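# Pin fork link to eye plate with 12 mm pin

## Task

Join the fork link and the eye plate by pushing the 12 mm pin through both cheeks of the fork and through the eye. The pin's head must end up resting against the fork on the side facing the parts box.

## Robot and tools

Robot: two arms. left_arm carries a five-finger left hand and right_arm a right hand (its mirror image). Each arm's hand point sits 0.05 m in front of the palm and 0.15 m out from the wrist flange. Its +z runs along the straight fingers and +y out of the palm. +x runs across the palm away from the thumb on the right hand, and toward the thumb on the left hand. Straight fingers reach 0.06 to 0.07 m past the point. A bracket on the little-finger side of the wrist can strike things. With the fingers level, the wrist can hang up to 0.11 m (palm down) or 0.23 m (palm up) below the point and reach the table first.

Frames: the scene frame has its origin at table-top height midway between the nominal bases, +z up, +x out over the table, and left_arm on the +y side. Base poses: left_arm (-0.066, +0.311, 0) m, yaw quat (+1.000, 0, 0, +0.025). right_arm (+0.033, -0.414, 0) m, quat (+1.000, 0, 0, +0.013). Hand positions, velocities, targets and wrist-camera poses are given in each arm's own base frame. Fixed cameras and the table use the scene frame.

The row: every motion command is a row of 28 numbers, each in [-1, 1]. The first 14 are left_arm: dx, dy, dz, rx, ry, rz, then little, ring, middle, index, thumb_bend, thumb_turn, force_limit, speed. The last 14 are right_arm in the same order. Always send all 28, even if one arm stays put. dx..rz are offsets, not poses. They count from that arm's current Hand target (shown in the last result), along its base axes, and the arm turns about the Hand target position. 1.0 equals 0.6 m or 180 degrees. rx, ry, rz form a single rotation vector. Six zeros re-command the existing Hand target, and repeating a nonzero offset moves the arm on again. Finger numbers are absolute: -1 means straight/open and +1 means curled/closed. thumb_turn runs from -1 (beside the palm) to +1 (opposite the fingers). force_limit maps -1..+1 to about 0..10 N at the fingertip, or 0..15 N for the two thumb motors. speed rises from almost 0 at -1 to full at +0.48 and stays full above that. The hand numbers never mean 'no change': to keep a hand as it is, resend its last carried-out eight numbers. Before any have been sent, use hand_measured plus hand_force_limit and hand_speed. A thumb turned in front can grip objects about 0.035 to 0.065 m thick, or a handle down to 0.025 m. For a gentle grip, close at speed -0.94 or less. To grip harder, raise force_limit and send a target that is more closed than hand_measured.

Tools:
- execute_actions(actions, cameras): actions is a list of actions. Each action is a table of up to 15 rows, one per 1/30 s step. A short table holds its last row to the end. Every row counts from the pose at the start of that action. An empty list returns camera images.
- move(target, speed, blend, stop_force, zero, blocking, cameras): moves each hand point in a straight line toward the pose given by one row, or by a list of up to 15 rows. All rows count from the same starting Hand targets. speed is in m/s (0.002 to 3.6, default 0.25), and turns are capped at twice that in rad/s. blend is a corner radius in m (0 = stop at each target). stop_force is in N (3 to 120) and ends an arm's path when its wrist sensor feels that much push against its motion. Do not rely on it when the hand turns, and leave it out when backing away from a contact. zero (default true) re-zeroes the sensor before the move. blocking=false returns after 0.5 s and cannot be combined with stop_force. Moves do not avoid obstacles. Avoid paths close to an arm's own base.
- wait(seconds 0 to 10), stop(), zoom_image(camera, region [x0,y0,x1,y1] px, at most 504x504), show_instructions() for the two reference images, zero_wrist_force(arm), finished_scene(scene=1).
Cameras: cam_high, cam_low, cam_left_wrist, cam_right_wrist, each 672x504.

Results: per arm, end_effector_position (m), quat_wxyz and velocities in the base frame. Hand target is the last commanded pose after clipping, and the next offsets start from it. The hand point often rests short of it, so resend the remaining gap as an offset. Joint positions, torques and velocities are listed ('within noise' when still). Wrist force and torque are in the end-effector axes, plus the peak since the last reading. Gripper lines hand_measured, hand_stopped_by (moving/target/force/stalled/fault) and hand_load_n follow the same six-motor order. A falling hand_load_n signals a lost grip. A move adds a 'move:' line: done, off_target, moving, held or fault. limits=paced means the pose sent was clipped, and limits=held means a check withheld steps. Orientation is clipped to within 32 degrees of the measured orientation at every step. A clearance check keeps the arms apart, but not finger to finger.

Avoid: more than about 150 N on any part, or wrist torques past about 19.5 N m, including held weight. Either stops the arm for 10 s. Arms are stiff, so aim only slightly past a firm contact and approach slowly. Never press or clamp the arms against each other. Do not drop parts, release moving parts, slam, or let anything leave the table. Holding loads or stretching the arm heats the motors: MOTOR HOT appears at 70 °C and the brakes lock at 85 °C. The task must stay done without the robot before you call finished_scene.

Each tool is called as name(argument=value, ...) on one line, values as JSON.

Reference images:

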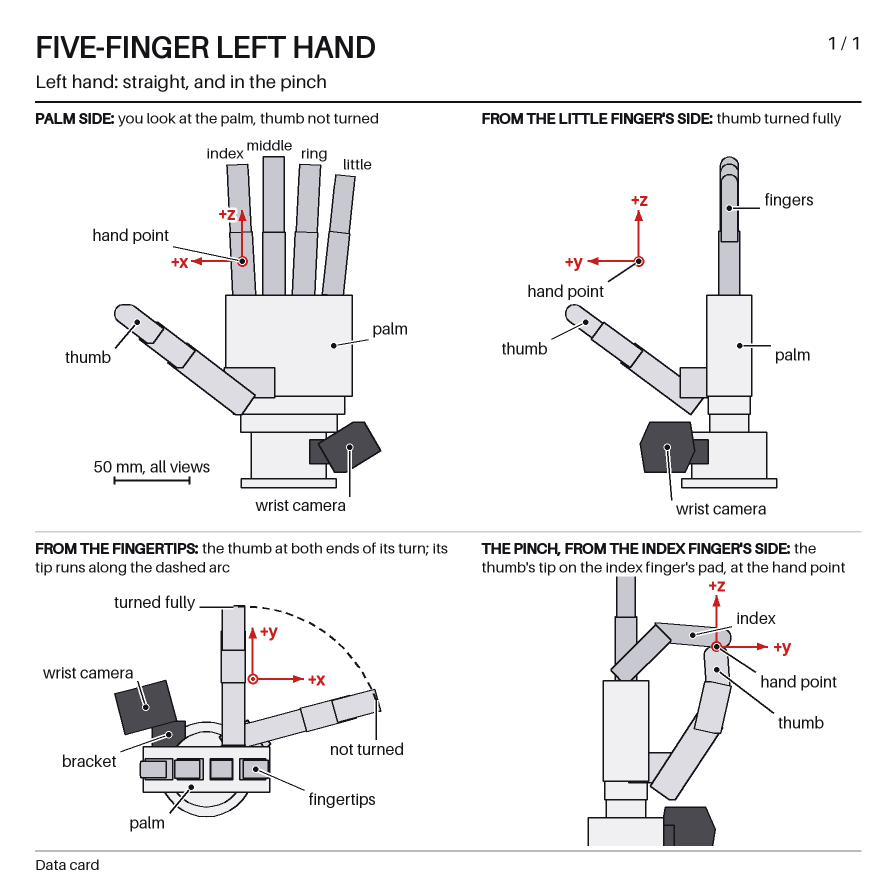

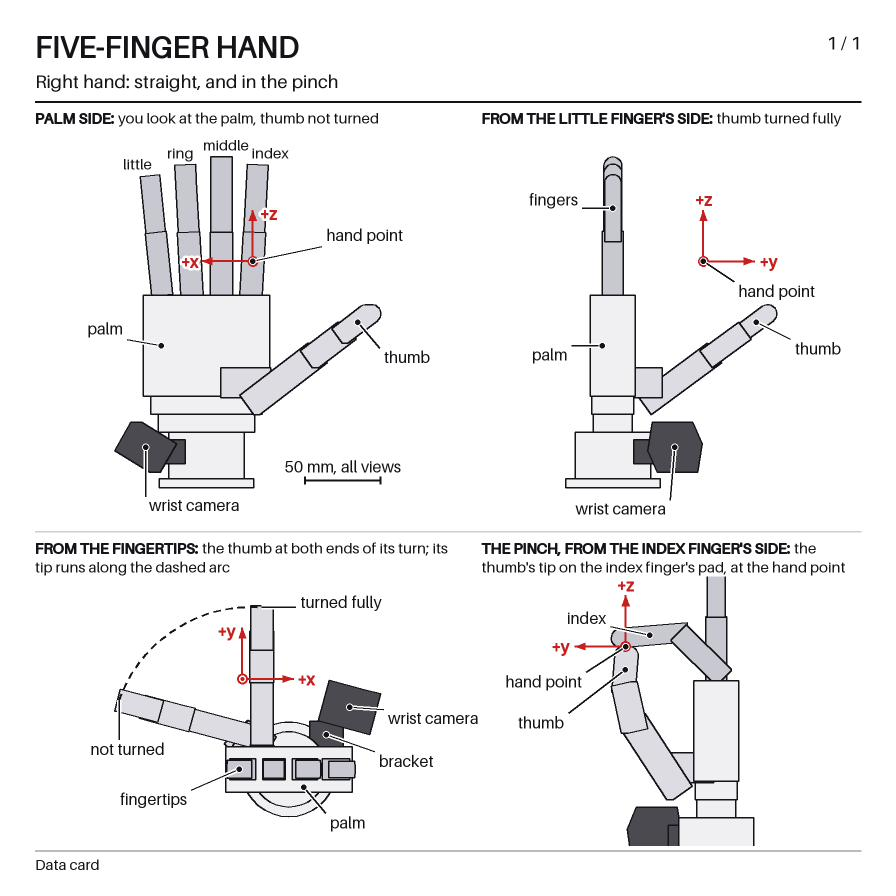

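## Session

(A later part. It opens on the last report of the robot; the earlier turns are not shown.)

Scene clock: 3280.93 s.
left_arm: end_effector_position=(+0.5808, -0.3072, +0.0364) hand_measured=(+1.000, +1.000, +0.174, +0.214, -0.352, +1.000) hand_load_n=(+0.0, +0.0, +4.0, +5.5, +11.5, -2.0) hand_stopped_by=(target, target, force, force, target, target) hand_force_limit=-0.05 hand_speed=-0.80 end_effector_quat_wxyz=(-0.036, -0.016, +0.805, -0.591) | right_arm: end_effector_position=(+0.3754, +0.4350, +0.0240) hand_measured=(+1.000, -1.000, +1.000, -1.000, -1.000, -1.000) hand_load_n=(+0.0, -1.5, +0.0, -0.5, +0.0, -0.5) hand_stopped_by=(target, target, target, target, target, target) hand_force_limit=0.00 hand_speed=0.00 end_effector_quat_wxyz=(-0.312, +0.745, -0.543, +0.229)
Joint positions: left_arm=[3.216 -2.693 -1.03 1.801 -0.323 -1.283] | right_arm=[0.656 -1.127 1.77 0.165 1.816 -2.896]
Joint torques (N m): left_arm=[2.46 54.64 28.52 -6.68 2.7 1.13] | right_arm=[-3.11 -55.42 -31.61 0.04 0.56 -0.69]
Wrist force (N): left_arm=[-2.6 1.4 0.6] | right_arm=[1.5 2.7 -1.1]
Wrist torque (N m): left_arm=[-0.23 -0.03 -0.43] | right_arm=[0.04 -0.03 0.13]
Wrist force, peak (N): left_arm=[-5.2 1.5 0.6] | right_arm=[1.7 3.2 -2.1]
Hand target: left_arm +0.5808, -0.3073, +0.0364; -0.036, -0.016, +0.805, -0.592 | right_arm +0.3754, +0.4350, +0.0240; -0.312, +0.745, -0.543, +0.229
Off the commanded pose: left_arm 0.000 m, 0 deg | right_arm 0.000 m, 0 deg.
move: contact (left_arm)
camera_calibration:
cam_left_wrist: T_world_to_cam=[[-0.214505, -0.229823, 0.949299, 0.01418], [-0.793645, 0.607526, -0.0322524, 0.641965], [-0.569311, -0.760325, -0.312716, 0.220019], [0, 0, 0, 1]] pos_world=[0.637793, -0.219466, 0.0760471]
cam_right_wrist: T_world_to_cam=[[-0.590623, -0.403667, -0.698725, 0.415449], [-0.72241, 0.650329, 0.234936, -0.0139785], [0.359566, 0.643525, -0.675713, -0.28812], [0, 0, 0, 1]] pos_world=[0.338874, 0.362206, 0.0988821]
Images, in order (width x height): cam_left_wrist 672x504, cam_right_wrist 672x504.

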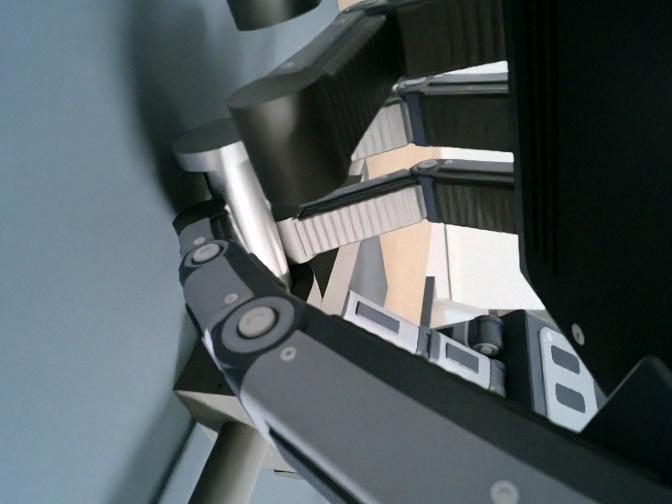

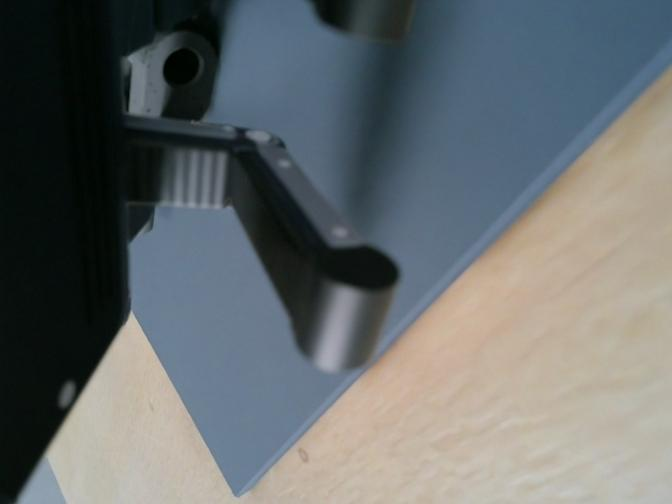

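move(target=[-0.006, -0.0001, 0, 0, 0, 0, 1, 1, 0.6, 0.55, -0.35, 1, -0.05, -0.8, 0, 0, 0, 0, 0, 0, 1, -1, 1, -1, -1, -1, 0, 0], speed=0.01, stop_force=5, cameras=["cam_left_wrist", "cam_right_wrist"])

zoom_image(camera="cam_left_wrist", region=[275, 255, 325, 305])

zoom_image(camera="cam_right_wrist", region=[120, 10, 240, 130])

Scene clock: 3292.47 s.
left_arm: end_effector_position=(+0.5803, -0.3073, +0.0364) hand_measured=(+1.000, +1.000, +0.174, +0.214, -0.352, +1.000) hand_load_n=(+0.0, +0.0, +4.0, +5.0, +11.5, -2.0) hand_stopped_by=(target, target, force, force, target, target) hand_force_limit=-0.05 hand_speed=-0.80 end_effector_quat_wxyz=(-0.036, -0.016, +0.805, -0.592) | right_arm: end_effector_position=(+0.3754, +0.4350, +0.0240) hand_measured=(+1.000, -1.000, +1.000, -1.000, -1.000, -1.000) hand_load_n=(+0.0, -1.5, +0.0, -0.5, +0.0, +0.0) hand_stopped_by=(target, target, target, target, target, target) hand_force_limit=0.00 hand_speed=0.00 end_effector_quat_wxyz=(-0.312, +0.745, -0.543, +0.229)
Joint positions: left_arm=[3.216 -2.692 -1.033 1.802 -0.323 -1.283] | right_arm=[0.656 -1.127 1.77 0.165 1.816 -2.896]
Joint torques (N m): left_arm=[-10.4 53.82 22.59 -6.58 3.71 -2.63] | right_arm=[-3.04 -55.31 -30.93 -0.01 0.4 -0.66]
Wrist force (N): left_arm=[-2.2 2.1 0.2] | right_arm=[2.0 2.8 -2.0]
Wrist torque (N m): left_arm=[-0.22 -0.03 -0.43] | right_arm=[0.06 0.01 0.16]
Wrist force, peak (N): left_arm=[-8.0 0.9 0.2] | right_arm=[1.5 4.4 -4.0]
Hand target: left_arm +0.5803, -0.3073, +0.0364; -0.036, -0.016, +0.805, -0.592 (not the last commanded pose) | right_arm +0.3754, +0.4350, +0.0240; -0.312, +0.745, -0.543, +0.229
Off the commanded pose: left_arm 0.003 m, 0 deg | right_arm 0.000 m, 0 deg.
move: contact (left_arm)
camera_calibration:
cam_left_wrist: T_world_to_cam=[[-0.214122, -0.229751, 0.949403, 0.0139294], [-0.793659, 0.607522, -0.0319787, 0.641552], [-0.569436, -0.76035, -0.312428, 0.219755], [0, 0, 0, 1]] pos_world=[0.637293, -0.219466, 0.0759488]
cam_right_wrist: T_world_to_cam=[[-0.590623, -0.403667, -0.698725, 0.415449], [-0.72241, 0.650329, 0.234936, -0.0139785], [0.359566, 0.643525, -0.675713, -0.28812], [0, 0, 0, 1]] pos_world=[0.338874, 0.362206, 0.0988821]
Images, in order (width x height): cam_left_wrist 672x504, cam_right_wrist 672x504.

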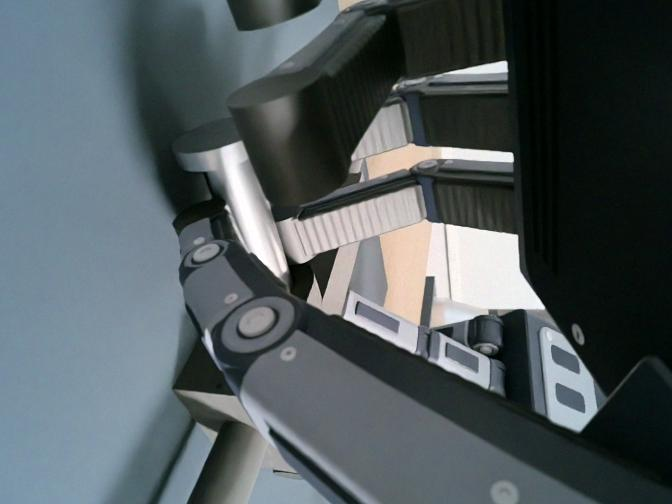

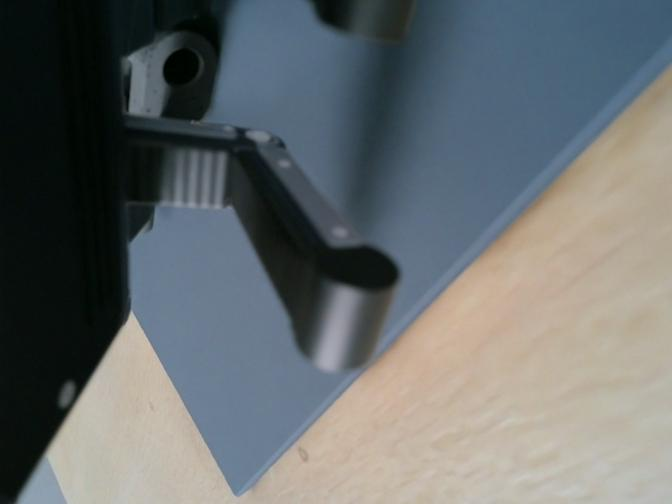

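Scaled by 10.080 from the camera's 672x504 image, which has a finer 960x720 frame.

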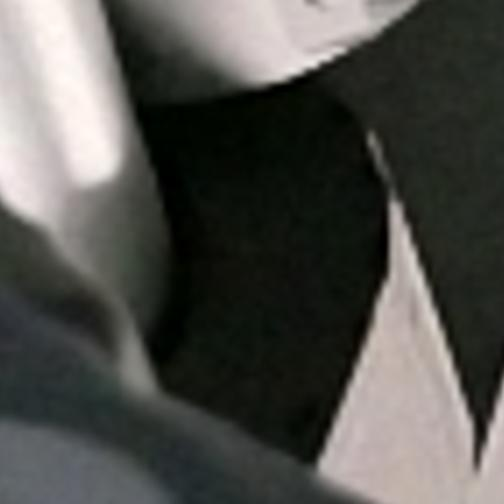

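Scaled by 4.200 from the camera's 672x504 image, which has a finer 960x720 frame.

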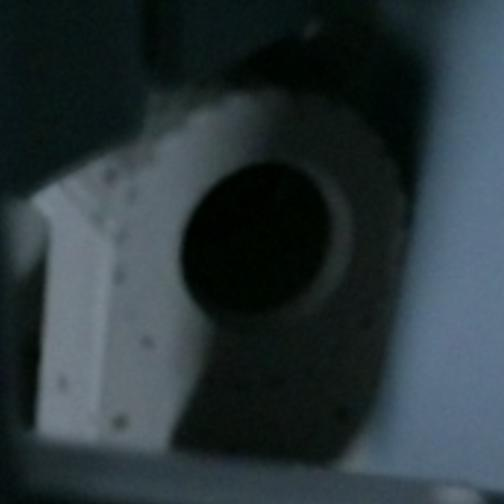

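wait(seconds=0, cameras=["cam_high", "cam_low"])

zoom_image(camera="cam_low", region=[304, 226, 340, 256])

zoom_image(camera="cam_low", region=[240, 205, 390, 265])

zoom_image(camera="cam_high", region=[285, 215, 335, 255])

Scene clock: 3308.17 s.
left_arm: end_effector_position=(+0.5803, -0.3073, +0.0364) hand_measured=(+1.000, +1.000, +0.174, +0.214, -0.352, +1.000) hand_load_n=(+0.0, +0.5, +4.5, +5.0, +11.5, -2.0) hand_stopped_by=(target, target, force, force, target, target) hand_force_limit=-0.05 hand_speed=-0.80 end_effector_quat_wxyz=(-0.036, -0.016, +0.805, -0.592) | right_arm: end_effector_position=(+0.3754, +0.4350, +0.0240) hand_measured=(+1.000, -1.000, +1.000, -1.000, -1.000, -1.000) hand_load_n=(+0.0, -1.5, +0.0, -0.5, +0.0, -0.5) hand_stopped_by=(target, target, target, target, target, target) hand_force_limit=0.00 hand_speed=0.00 end_effector_quat_wxyz=(-0.312, +0.745, -0.543, +0.229)
Joint positions: left_arm=[3.216 -2.692 -1.033 1.802 -0.323 -1.283] | right_arm=[0.656 -1.127 1.77 0.165 1.816 -2.896]
Joint torques (N m): left_arm=[-10.95 54.93 12.31 -6 3.95 -2.59] | right_arm=[-3.4 -55.24 -31.17 0.17 0.53 -0.66]
Wrist force (N): left_arm=[-2.2 1.9 0.1] | right_arm=[2.3 2.9 -2.3]
Wrist torque (N m): left_arm=[-0.23 -0.05 -0.42] | right_arm=[0.08 -0.03 0.19]
Wrist force, peak (N): left_arm=[-2.4 2.0 0.3] | right_arm=[2.3 3.0 -2.3]
Hand target: left_arm +0.5803, -0.3073, +0.0364; -0.036, -0.016, +0.805, -0.592 (not the last commanded pose) | right_arm +0.3754, +0.4350, +0.0240; -0.312, +0.745, -0.543, +0.229
Off the commanded pose: left_arm 0.003 m, 0 deg | right_arm 0.000 m, 0 deg.
Images, in order (width x height): cam_high 672x504, cam_low 672x504.

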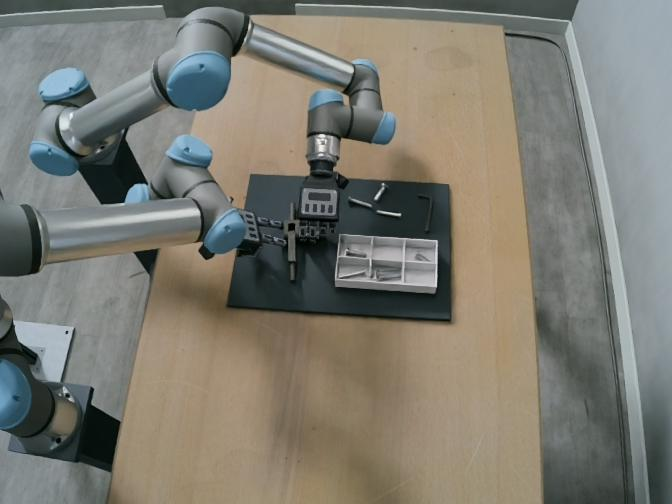

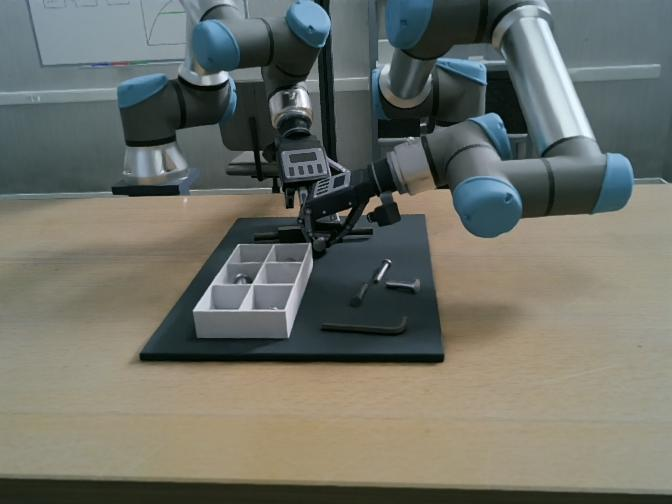

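Scaled by 14.000 from the camera's 672x504 image, which has a finer 960x720 frame.

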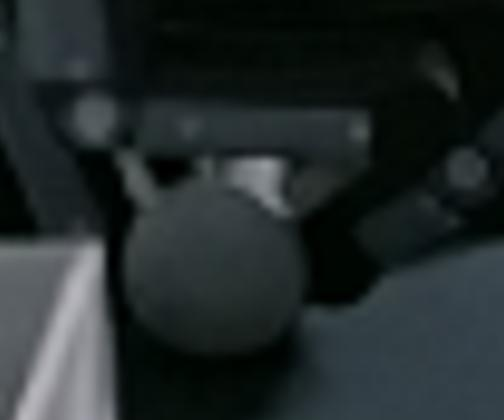

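Scaled by 3.360 from the camera's 672x504 image, which has a finer 960x720 frame.

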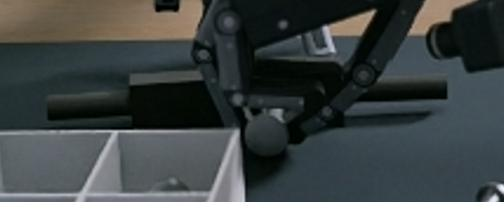

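Scaled by 10.080 from the camera's 672x504 image, which has a finer 960x720 frame.

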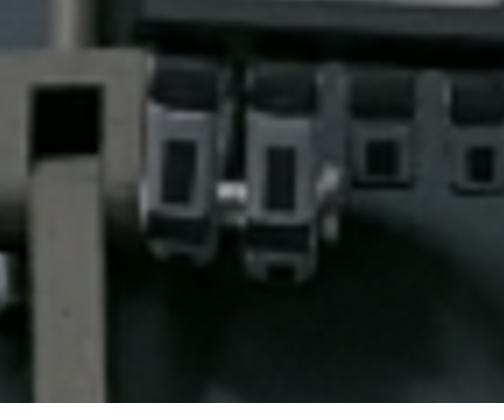

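move(target=[0.0016, 0, -0.001, 0, 0.0083, 0, 1, 1, 0.6, 0.55, -0.35, 1, -0.05, -0.8, 0, 0, 0, 0, 0, 0, 1, -1, 1, -1, -1, -1, 0, 0], speed=0.02)

move(target=[-0.006, -0.0001, 0, 0, 0, 0, 1, 1, 0.6, 0.55, -0.35, 1, -0.05, -0.8, 0, 0, 0, 0, 0, 0, 1, -1, 1, -1, -1, -1, 0, 0], speed=0.01, stop_force=5, cameras=["cam_left_wrist", "cam_right_wrist"])

zoom_image(camera="cam_left_wrist", region=[275, 255, 325, 305])

zoom_image(camera="cam_right_wrist", region=[120, 10, 240, 130])

Scene clock: 3364.83 s.
left_arm: end_effector_position=(+0.5813, -0.3073, +0.0357) hand_measured=(+1.000, +1.000, +0.174, +0.214, -0.352, +1.000) hand_load_n=(+0.0, +0.0, +4.0, +6.0, +11.0, -1.5) hand_stopped_by=(target, target, force, force, target, target) hand_force_limit=-0.05 hand_speed=-0.80 end_effector_quat_wxyz=(-0.047, -0.024, +0.805, -0.591) | right_arm: end_effector_position=(+0.3754, +0.4350, +0.0240) hand_measured=(+1.000, -1.000, +1.000, -1.000, -1.000, -1.000) hand_load_n=(+0.0, -0.5, +0.0, +0.0, +0.0, +0.0) hand_stopped_by=(target, target, target, target, target, target) hand_force_limit=0.00 hand_speed=0.00 end_effector_quat_wxyz=(-0.312, +0.745, -0.543, +0.229)
Joint positions: left_arm=[3.215 -2.706 -1.014 1.775 -0.324 -1.286] | right_arm=[0.656 -1.127 1.77 0.165 1.816 -2.896]
Joint torques (N m): left_arm=[-15.96 71.42 13.5 -1.11 0.76 -0.32] | right_arm=[-3.37 -55.12 -30.4 0.23 0.41 -0.69]
Wrist force (N): left_arm=[0.4 1.4 0.3] | right_arm=[1.3 1.6 0.2]
Wrist torque (N m): left_arm=[-0.25 -0.10 -0.31] | right_arm=[0.01 -0.08 0.08]
Wrist force, peak (N): left_arm=[-3.2 1.1 0.2] | right_arm=[2.3 3.1 -2.3]
Hand target: left_arm +0.5812, -0.3073, +0.0358; -0.046, -0.024, +0.805, -0.591 | right_arm +0.3754, +0.4350, +0.0240; -0.312, +0.745, -0.543, +0.229
Off the commanded pose: left_arm 0.000 m, 0 deg | right_arm 0.000 m, 0 deg.
move: done

Scene clock: 3365.73 s.
left_arm: end_effector_position=(+0.5804, -0.3074, +0.0357) hand_measured=(+1.000, +1.000, +0.174, +0.214, -0.352, +1.000) hand_load_n=(+0.0, +0.0, +4.0, +6.0, +11.5, -1.5) hand_stopped_by=(target, target, force, force, target, target) hand_force_limit=-0.05 hand_speed=-0.80 end_effector_quat_wxyz=(-0.046, -0.024, +0.805, -0.591) | right_arm: end_effector_position=(+0.3754, +0.4350, +0.0240) hand_measured=(+1.000, -1.000, +1.000, -1.000, -1.000, -1.000) hand_load_n=(+0.0, -1.0, +0.0, +0.0, +0.0, -0.5) hand_stopped_by=(target, target, target, target, target, target) hand_force_limit=0.00 hand_speed=0.00 end_effector_quat_wxyz=(-0.312, +0.745, -0.543, +0.229)
Joint positions: left_arm=[3.215 -2.704 -1.018 1.777 -0.324 -1.286] | right_arm=[0.656 -1.127 1.77 0.165 1.816 -2.896]
Joint torques (N m): left_arm=[-11.01 54.83 27.38 -6.27 0.59 -2.72] | right_arm=[-3.33 -54.98 -30.73 0.22 0.41 -0.61]
Wrist force (N): left_arm=[-1.4 1.0 0.4] | right_arm=[1.4 2.3 -0.9]
Wrist torque (N m): left_arm=[-0.26 -0.07 -0.34] | right_arm=[0.05 -0.06 0.12]
Wrist force, peak (N): left_arm=[-6.8 0.1 0.4] | right_arm=[1.0 3.5 -2.2]
Hand target: left_arm +0.5804, -0.3074, +0.0357; -0.046, -0.024, +0.805, -0.591 (not the last commanded pose) | right_arm +0.3754, +0.4350, +0.0240; -0.312, +0.745, -0.543, +0.229
Off the commanded pose: left_arm 0.003 m, 0 deg | right_arm 0.000 m, 0 deg.
move: contact (left_arm)
camera_calibration:
cam_left_wrist: T_world_to_cam=[[-0.188959, -0.229753, 0.954729, -0.000327429], [-0.794198, 0.60756, -0.0109792, 0.641265], [-0.577533, -0.760319, -0.297274, 0.223743], [0, 0, 0, 1]] pos_world=[0.638448, -0.219566, 0.0738659]
cam_right_wrist: T_world_to_cam=[[-0.590623, -0.403667, -0.698725, 0.415449], [-0.72241, 0.650329, 0.234936, -0.0139785], [0.359566, 0.643525, -0.675713, -0.28812], [0, 0, 0, 1]] pos_world=[0.338874, 0.362206, 0.0988821]
Images, in order (width x height): cam_left_wrist 672x504, cam_right_wrist 672x504.

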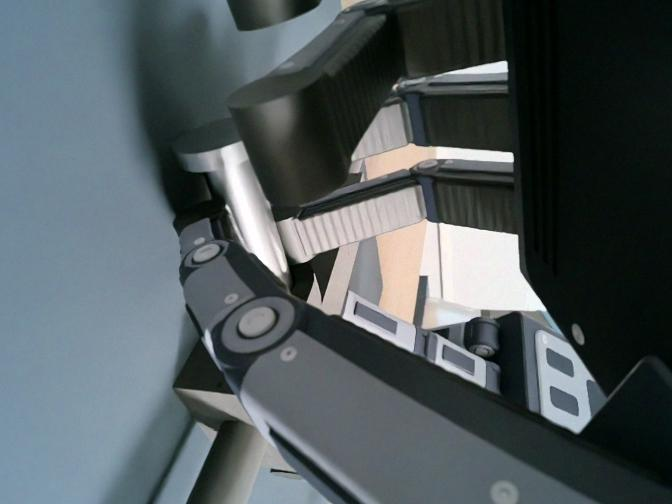

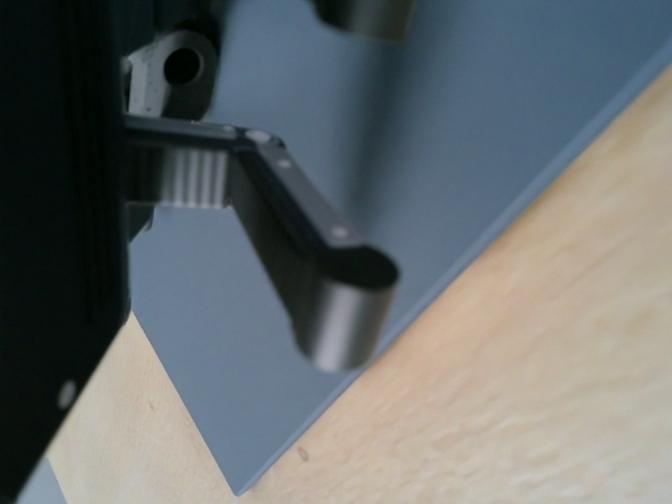

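Scaled by 10.080 from the camera's 672x504 image, which has a finer 960x720 frame.

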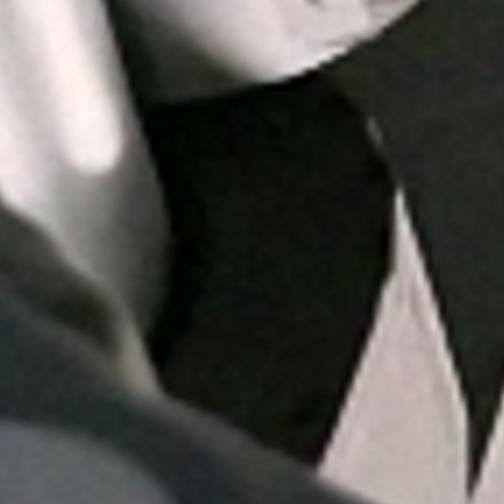

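Scaled by 4.200 from the camera's 672x504 image, which has a finer 960x720 frame.

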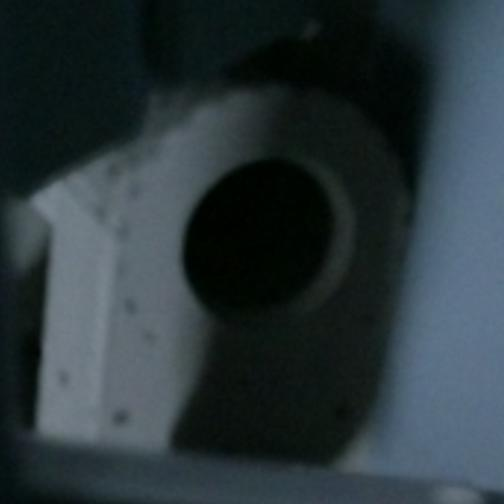

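wait(seconds=0, cameras=["cam_high", "cam_low"])

zoom_image(camera="cam_high", region=[270, 190, 350, 290])

Scene clock: 3411.37 s.
left_arm: end_effector_position=(+0.5804, -0.3074, +0.0357) hand_measured=(+1.000, +1.000, +0.174, +0.214, -0.352, +1.000) hand_load_n=(+0.0, +0.0, +4.0, +6.0, +11.0, -1.5) hand_stopped_by=(target, target, force, force, target, target) hand_force_limit=-0.05 hand_speed=-0.80 end_effector_quat_wxyz=(-0.046, -0.024, +0.805, -0.591) | right_arm: end_effector_position=(+0.3754, +0.4350, +0.0240) hand_measured=(+1.000, -1.000, +1.000, -1.000, -1.000, -1.000) hand_load_n=(+0.0, -1.0, +0.0, +0.0, +0.0, +0.0) hand_stopped_by=(target, target, target, target, target, target) hand_force_limit=0.00 hand_speed=0.00 end_effector_quat_wxyz=(-0.312, +0.745, -0.543, +0.229)
Joint positions: left_arm=[3.215 -2.704 -1.018 1.777 -0.324 -1.286] | right_arm=[0.656 -1.127 1.77 0.165 1.816 -2.896]
Joint torques (N m): left_arm=[-10.55 54.7 28.45 -5.69 0.35 -2.57] | right_arm=[-3.52 -55.1 -30.38 0.22 0.39 -0.55]
Wrist force (N): left_arm=[-1.4 1.3 0.5] | right_arm=[1.5 2.5 -1.0]
Wrist torque (N m): left_arm=[-0.22 -0.07 -0.35] | right_arm=[0.08 -0.06 0.12]
Wrist force, peak (N): left_arm=[-1.6 1.1 0.6] | right_arm=[1.7 2.4 -1.1]
Hand target: left_arm +0.5804, -0.3074, +0.0357; -0.046, -0.024, +0.805, -0.591 (not the last commanded pose) | right_arm +0.3754, +0.4350, +0.0240; -0.312, +0.745, -0.543, +0.229
Off the commanded pose: left_arm 0.003 m, 0 deg | right_arm 0.000 m, 0 deg.
Images, in order (width x height): cam_high 672x504, cam_low 672x504.

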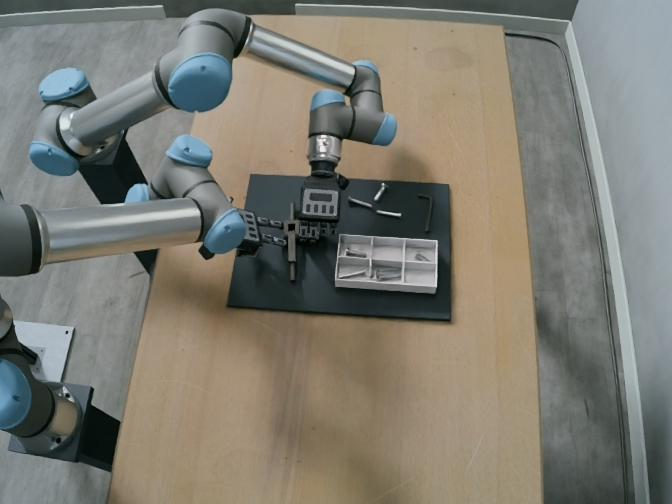

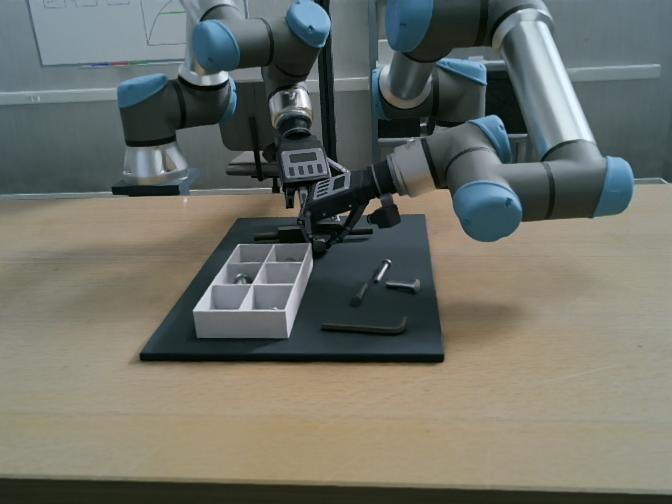

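Scaled by 5.040 from the camera's 672x504 image, which has a finer 960x720 frame.

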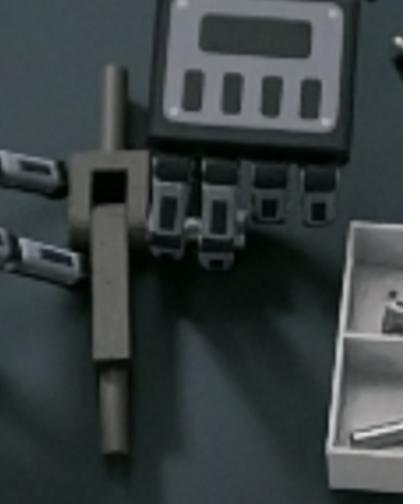

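wait(seconds=0, cameras=["cam_left_wrist"])

zoom_image(camera="cam_left_wrist", region=[270, 170, 440, 310])

Scene clock: 3438.70 s.
left_arm: end_effector_position=(+0.5804, -0.3074, +0.0357) hand_measured=(+1.000, +1.000, +0.174, +0.214, -0.352, +1.000) hand_load_n=(+0.0, +0.0, +4.0, +5.5, +11.0, -1.5) hand_stopped_by=(target, target, force, force, target, target) hand_force_limit=-0.05 hand_speed=-0.80 end_effector_quat_wxyz=(-0.046, -0.024, +0.805, -0.591) | right_arm: end_effector_position=(+0.3754, +0.4350, +0.0240) hand_measured=(+1.000, -1.000, +1.000, -1.000, -1.000, -1.000) hand_load_n=(+0.0, -1.0, +0.0, -0.5, +0.0, -0.5) hand_stopped_by=(target, target, target, target, target, target) hand_force_limit=0.00 hand_speed=0.00 end_effector_quat_wxyz=(-0.312, +0.745, -0.543, +0.229)
Joint positions: left_arm=[3.215 -2.704 -1.018 1.777 -0.324 -1.286] | right_arm=[0.656 -1.127 1.77 0.165 1.816 -2.896]
Joint torques (N m): left_arm=[-10.37 54.38 28.84 -5.33 0.28 -2.61] | right_arm=[-3.2 -54.69 -30.55 0.32 0.31 -0.64]
Wrist force (N): left_arm=[-1.4 1.1 0.4] | right_arm=[1.6 2.2 -1.0]
Wrist torque (N m): left_arm=[-0.25 -0.08 -0.34] | right_arm=[0.04 -0.08 0.13]
Wrist force, peak (N): left_arm=[-1.6 1.2 0.3] | right_arm=[1.6 2.5 -1.1]
Hand target: left_arm +0.5804, -0.3074, +0.0357; -0.046, -0.024, +0.805, -0.591 (not the last commanded pose) | right_arm +0.3754, +0.4350, +0.0240; -0.312, +0.745, -0.543, +0.229
Off the commanded pose: left_arm 0.003 m, 0 deg | right_arm 0.000 m, 0 deg.
camera_calibration:
cam_left_wrist: T_world_to_cam=[[-0.188959, -0.229753, 0.954729, -0.000231956], [-0.794198, 0.60756, -0.0109792, 0.641264], [-0.577533, -0.760319, -0.297274, 0.223713], [0, 0, 0, 1]] pos_world=[0.638448, -0.219566, 0.0737659]
Images, in order (width x height): cam_left_wrist 672x504.

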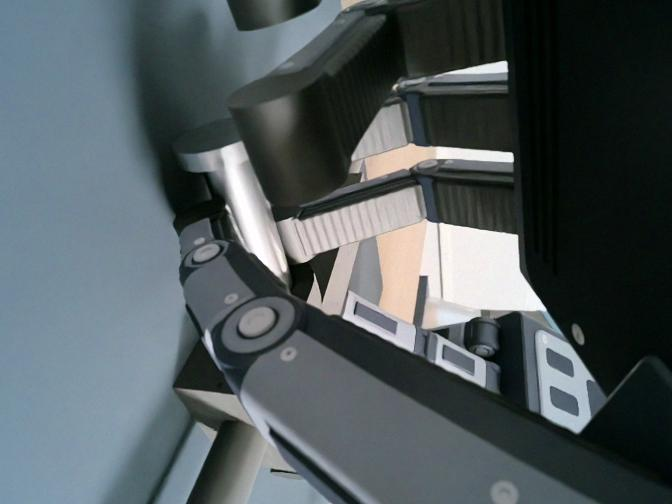

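Scaled by 2.965 from the camera's 672x504 image, which has a finer 960x720 frame.

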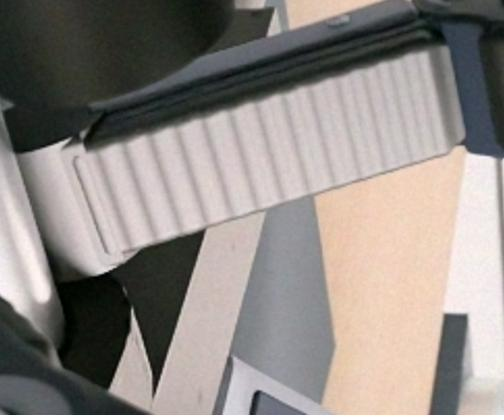

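move(target=[0.0008, 0, 0.004, 0, 0, 0, 1, 1, 0.6, 0.55, -0.35, 1, -0.05, -0.8, 0, 0, 0, 0, 0, 0, 1, -1, 1, -1, -1, -1, 0, 0], speed=0.01, cameras=["cam_left_wrist", "cam_right_wrist"])

zoom_image(camera="cam_left_wrist", region=[275, 255, 325, 305])

zoom_image(camera="cam_right_wrist", region=[120, 10, 240, 130])

Scene clock: 3455.23 s.
left_arm: end_effector_position=(+0.5809, -0.3073, +0.0382) hand_measured=(+1.000, +1.000, +0.174, +0.214, -0.352, +1.000) hand_load_n=(+0.0, +0.0, +4.0, +4.5, +12.0, -1.5) hand_stopped_by=(target, target, force, force, target, target) hand_force_limit=-0.05 hand_speed=-0.80 end_effector_quat_wxyz=(-0.046, -0.024, +0.805, -0.591) | right_arm: end_effector_position=(+0.3754, +0.4350, +0.0240) hand_measured=(+1.000, -1.000, +1.000, -1.000, -1.000, -1.000) hand_load_n=(+0.0, -0.5, +0.0, +0.0, +0.0, +0.0) hand_stopped_by=(target, target, target, target, target, target) hand_force_limit=0.00 hand_speed=0.00 end_effector_quat_wxyz=(-0.312, +0.745, -0.543, +0.229)
Joint positions: left_arm=[3.215 -2.702 -1.016 1.773 -0.324 -1.286] | right_arm=[0.656 -1.127 1.77 0.165 1.816 -2.896]
Joint torques (N m): left_arm=[-16.61 69.71 26.77 -5.43 1.21 -2.01] | right_arm=[-3.46 -54.81 -30.58 0.52 0.25 -0.53]
Wrist force (N): left_arm=[-0.6 2.2 0.6] | right_arm=[1.5 1.5 0.3]
Wrist torque (N m): left_arm=[-0.23 -0.06 -0.30] | right_arm=[-0.03 -0.17 0.09]
Wrist force, peak (N): left_arm=[-0.5 2.3 0.5] | right_arm=[1.5 2.5 -1.1]
Hand target: left_arm +0.5809, -0.3074, +0.0381; -0.046, -0.024, +0.805, -0.591 | right_arm +0.3754, +0.4350, +0.0240; -0.312, +0.745, -0.543, +0.229
Off the commanded pose: left_arm 0.000 m, 0 deg | right_arm 0.000 m, 0 deg.
move: done
camera_calibration:
cam_left_wrist: T_world_to_cam=[[-0.188959, -0.229753, 0.954729, -0.0025243], [-0.794198, 0.60756, -0.0109792, 0.641688], [-0.577533, -0.760319, -0.297274, 0.224745], [0, 0, 0, 1]] pos_world=[0.638948, -0.219566, 0.0762659]
cam_right_wrist: T_world_to_cam=[[-0.590623, -0.403667, -0.698725, 0.415449], [-0.72241, 0.650329, 0.234936, -0.0139785], [0.359566, 0.643525, -0.675713, -0.28812], [0, 0, 0, 1]] pos_world=[0.338874, 0.362206, 0.0988821]
Images, in order (width x height): cam_left_wrist 672x504, cam_right_wrist 672x504.

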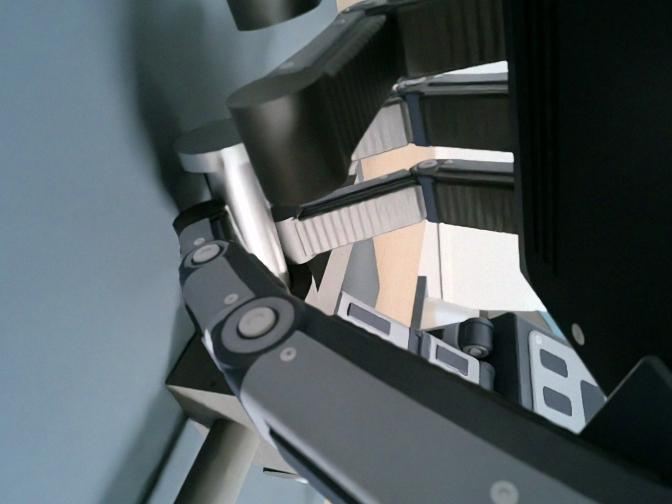

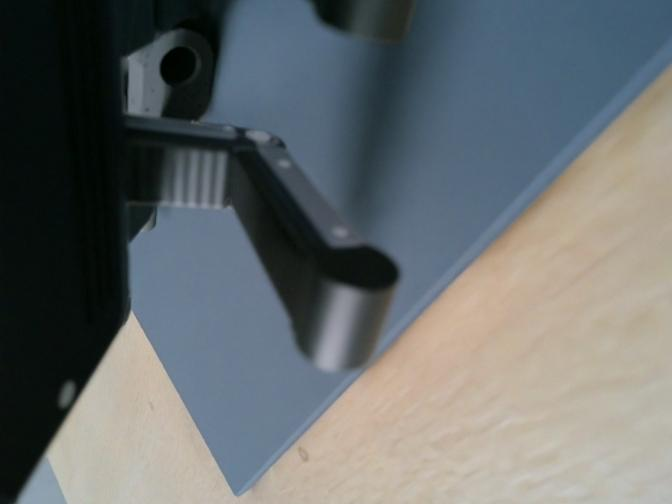

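Scaled by 10.080 from the camera's 672x504 image, which has a finer 960x720 frame.

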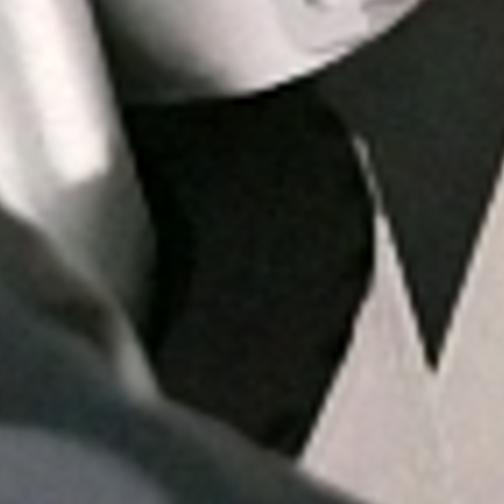

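Scaled by 4.200 from the camera's 672x504 image, which has a finer 960x720 frame.

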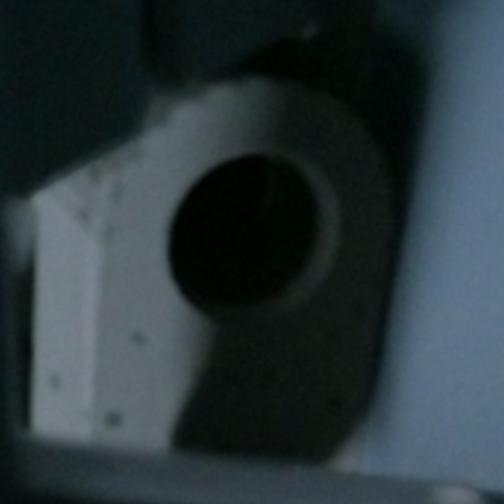

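move(target=[0.0, 0, -0.0038, 0, 0, 0, 1, 1, 0.6, 0.55, -0.35, 1, -0.05, -0.8, 0, 0, 0, 0, 0, 0, 1, -1, 1, -1, -1, -1, 0, 0], speed=0.01)

move(target=[0.0, 0, 0, 0, 0, 0, 1, 1, 0.0, 0.0, -0.35, 1, -0.05, -0.6, 0, 0, 0, 0, 0, 0, 1, -1, 1, -1, -1, -1, 0, 0], speed=0.01, cameras=["cam_left_wrist", "cam_right_wrist", "cam_high", "cam_low"])

zoom_image(camera="cam_left_wrist", region=[220, 170, 380, 310])

zoom_image(camera="cam_low", region=[290, 220, 350, 260])

Scene clock: 3535.97 s.
left_arm: end_effector_position=(+0.5809, -0.3074, +0.0358) hand_measured=(+1.000, +1.000, +0.174, +0.214, -0.352, +1.000) hand_load_n=(+0.0, +0.0, +4.5, +7.0, +10.0, -0.5) hand_stopped_by=(target, target, force, force, target, target) hand_force_limit=-0.05 hand_speed=-0.80 end_effector_quat_wxyz=(-0.046, -0.024, +0.805, -0.591) | right_arm: end_effector_position=(+0.3754, +0.4350, +0.0240) hand_measured=(+1.000, -1.000, +1.000, -1.000, -1.000, -1.000) hand_load_n=(+0.0, -0.5, +0.0, +0.0, +0.0, +0.0) hand_stopped_by=(target, target, target, target, target, target) hand_force_limit=0.00 hand_speed=0.00 end_effector_quat_wxyz=(-0.312, +0.745, -0.543, +0.229)
Joint positions: left_arm=[3.215 -2.705 -1.015 1.776 -0.324 -1.286] | right_arm=[0.656 -1.127 1.77 0.165 1.816 -2.896]
Joint torques (N m): left_arm=[-14.29 58.91 29.13 -1.31 2.77 1.86] | right_arm=[-3.42 -54.35 -31.08 0.53 0.16 -0.42]
Wrist force (N): left_arm=[-2.1 -1.5 2.0] | right_arm=[1.1 1.6 0.3]
Wrist torque (N m): left_arm=[-0.25 -0.05 -0.34] | right_arm=[-0.01 -0.10 0.07]
Wrist force, peak (N): left_arm=[-2.0 -1.4 2.2] | right_arm=[1.5 1.9 0.5]
Hand target: left_arm +0.5809, -0.3074, +0.0358; -0.046, -0.024, +0.805, -0.591 | right_arm +0.3754, +0.4350, +0.0240; -0.312, +0.745, -0.543, +0.229
Off the commanded pose: left_arm 0.000 m, 0 deg | right_arm 0.000 m, 0 deg.
move: done

Scene clock: 3536.47 s.
left_arm: end_effector_position=(+0.5809, -0.3074, +0.0358) hand_measured=(+1.000, +1.000, +0.000, +0.000, -0.350, +1.000) hand_load_n=(+0.0, +0.5, +0.0, +0.0, +1.5, +0.0) hand_stopped_by=(target, target, target, target, target, target) hand_force_limit=-0.05 hand_speed=-0.60 end_effector_quat_wxyz=(-0.046, -0.024, +0.805, -0.591) | right_arm: end_effector_position=(+0.3754, +0.4350, +0.0240) hand_measured=(+1.000, -1.000, +1.000, -1.000, -1.000, -1.000) hand_load_n=(+0.0, -1.0, +0.0, +0.0, +0.0, +0.0) hand_stopped_by=(target, target, target, target, target, target) hand_force_limit=0.00 hand_speed=0.00 end_effector_quat_wxyz=(-0.312, +0.745, -0.543, +0.229)
Joint positions: left_arm=[3.215 -2.705 -1.015 1.776 -0.324 -1.286] | right_arm=[0.656 -1.127 1.77 0.165 1.816 -2.896]
Joint torques (N m): left_arm=[-13.23 67.95 27.7 -3.18 0.75 1.65] | right_arm=[-3.27 -53.79 -29.92 0.5 0.15 -0.47]
Wrist force (N): left_arm=[-0.9 0.9 0.0] | right_arm=[1.6 1.9 0.3]
Wrist torque (N m): left_arm=[-0.26 -0.08 -0.31] | right_arm=[0.00 -0.14 0.11]
Wrist force, peak (N): left_arm=[-1.9 -1.6 2.1] | right_arm=[1.7 2.0 0.4]
Hand target: left_arm +0.5809, -0.3074, +0.0358; -0.046, -0.024, +0.805, -0.591 | right_arm +0.3754, +0.4350, +0.0240; -0.312, +0.745, -0.543, +0.229
Off the commanded pose: left_arm 0.000 m, 0 deg | right_arm 0.000 m, 0 deg.
move: done
camera_calibration:
cam_left_wrist: T_world_to_cam=[[-0.189035, -0.229695, 0.954728, -0.000171043], [-0.794181, 0.607581, -0.0110713, 0.641662], [-0.577531, -0.76032, -0.297273, 0.22403], [0, 0, 0, 1]] pos_world=[0.638948, -0.219566, 0.0738655]
cam_right_wrist: T_world_to_cam=[[-0.590623, -0.403667, -0.698725, 0.415449], [-0.72241, 0.650329, 0.234936, -0.0139785], [0.359566, 0.643525, -0.675713, -0.28812], [0, 0, 0, 1]] pos_world=[0.338874, 0.362206, 0.0988821]

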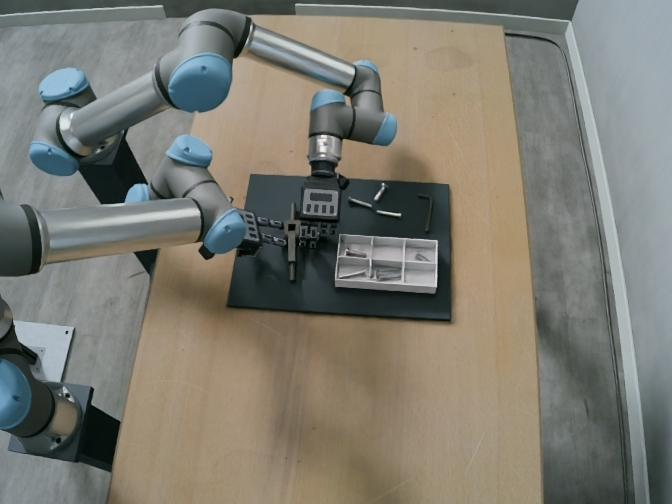

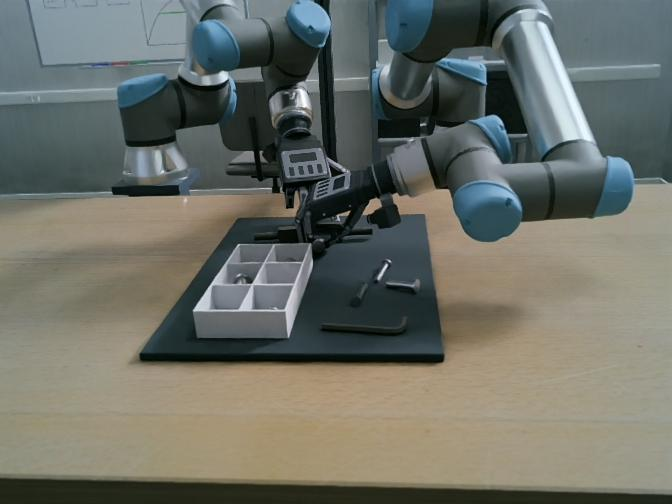

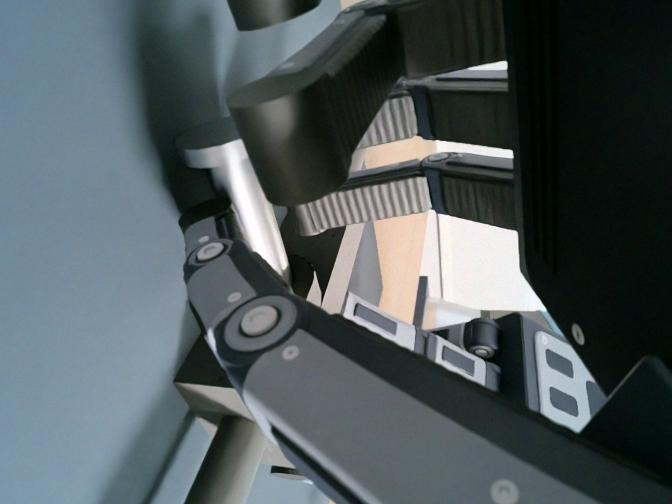

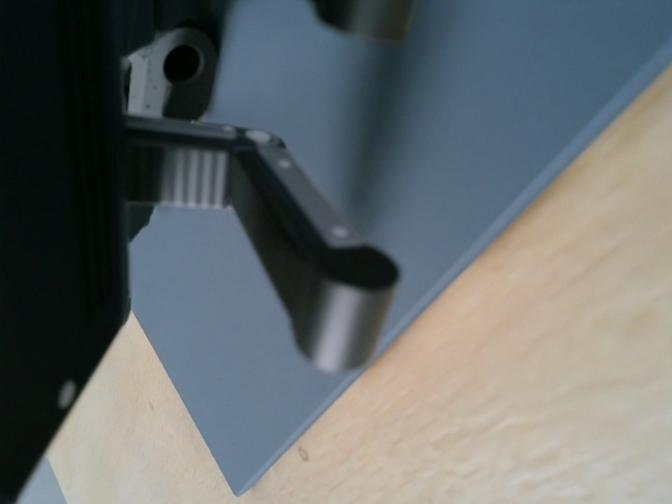

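Scaled by 3.150 from the camera's 672x504 image, which has a finer 960x720 frame.

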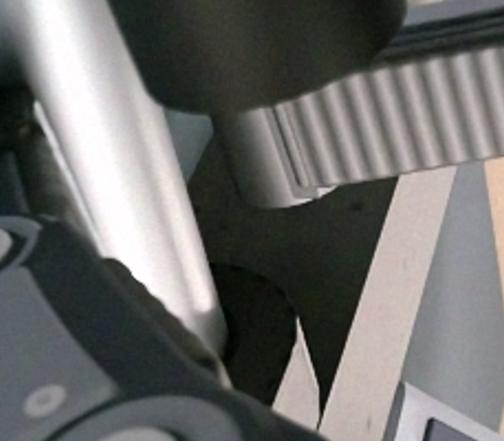

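Scaled by 8.400 from the camera's 672x504 image, which has a finer 960x720 frame.

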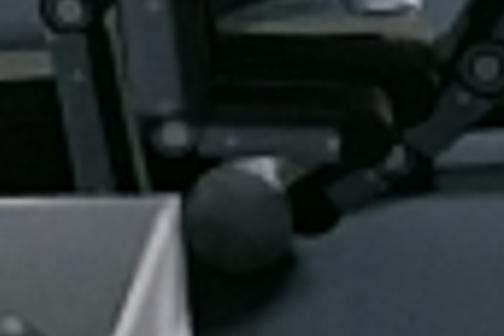

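zoom_image(camera="cam_left_wrist", region=[265, 235, 325, 305])

zoom_image(camera="cam_high", region=[285, 215, 345, 255])

Scaled by 7.200 from the camera's 672x504 image, which has a finer 960x720 frame.

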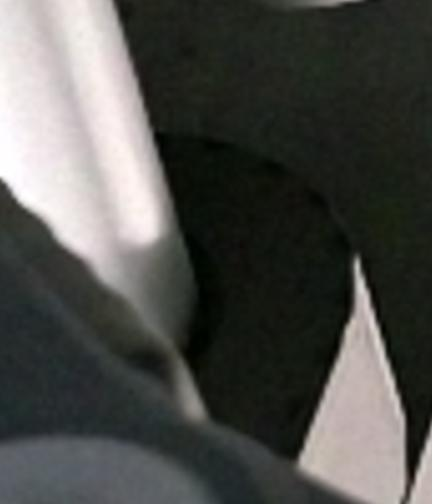

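Scaled by 8.400 from the camera's 672x504 image, which has a finer 960x720 frame.

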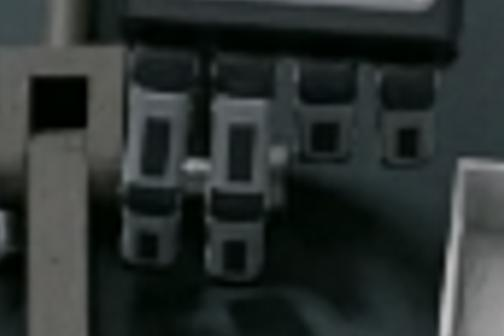

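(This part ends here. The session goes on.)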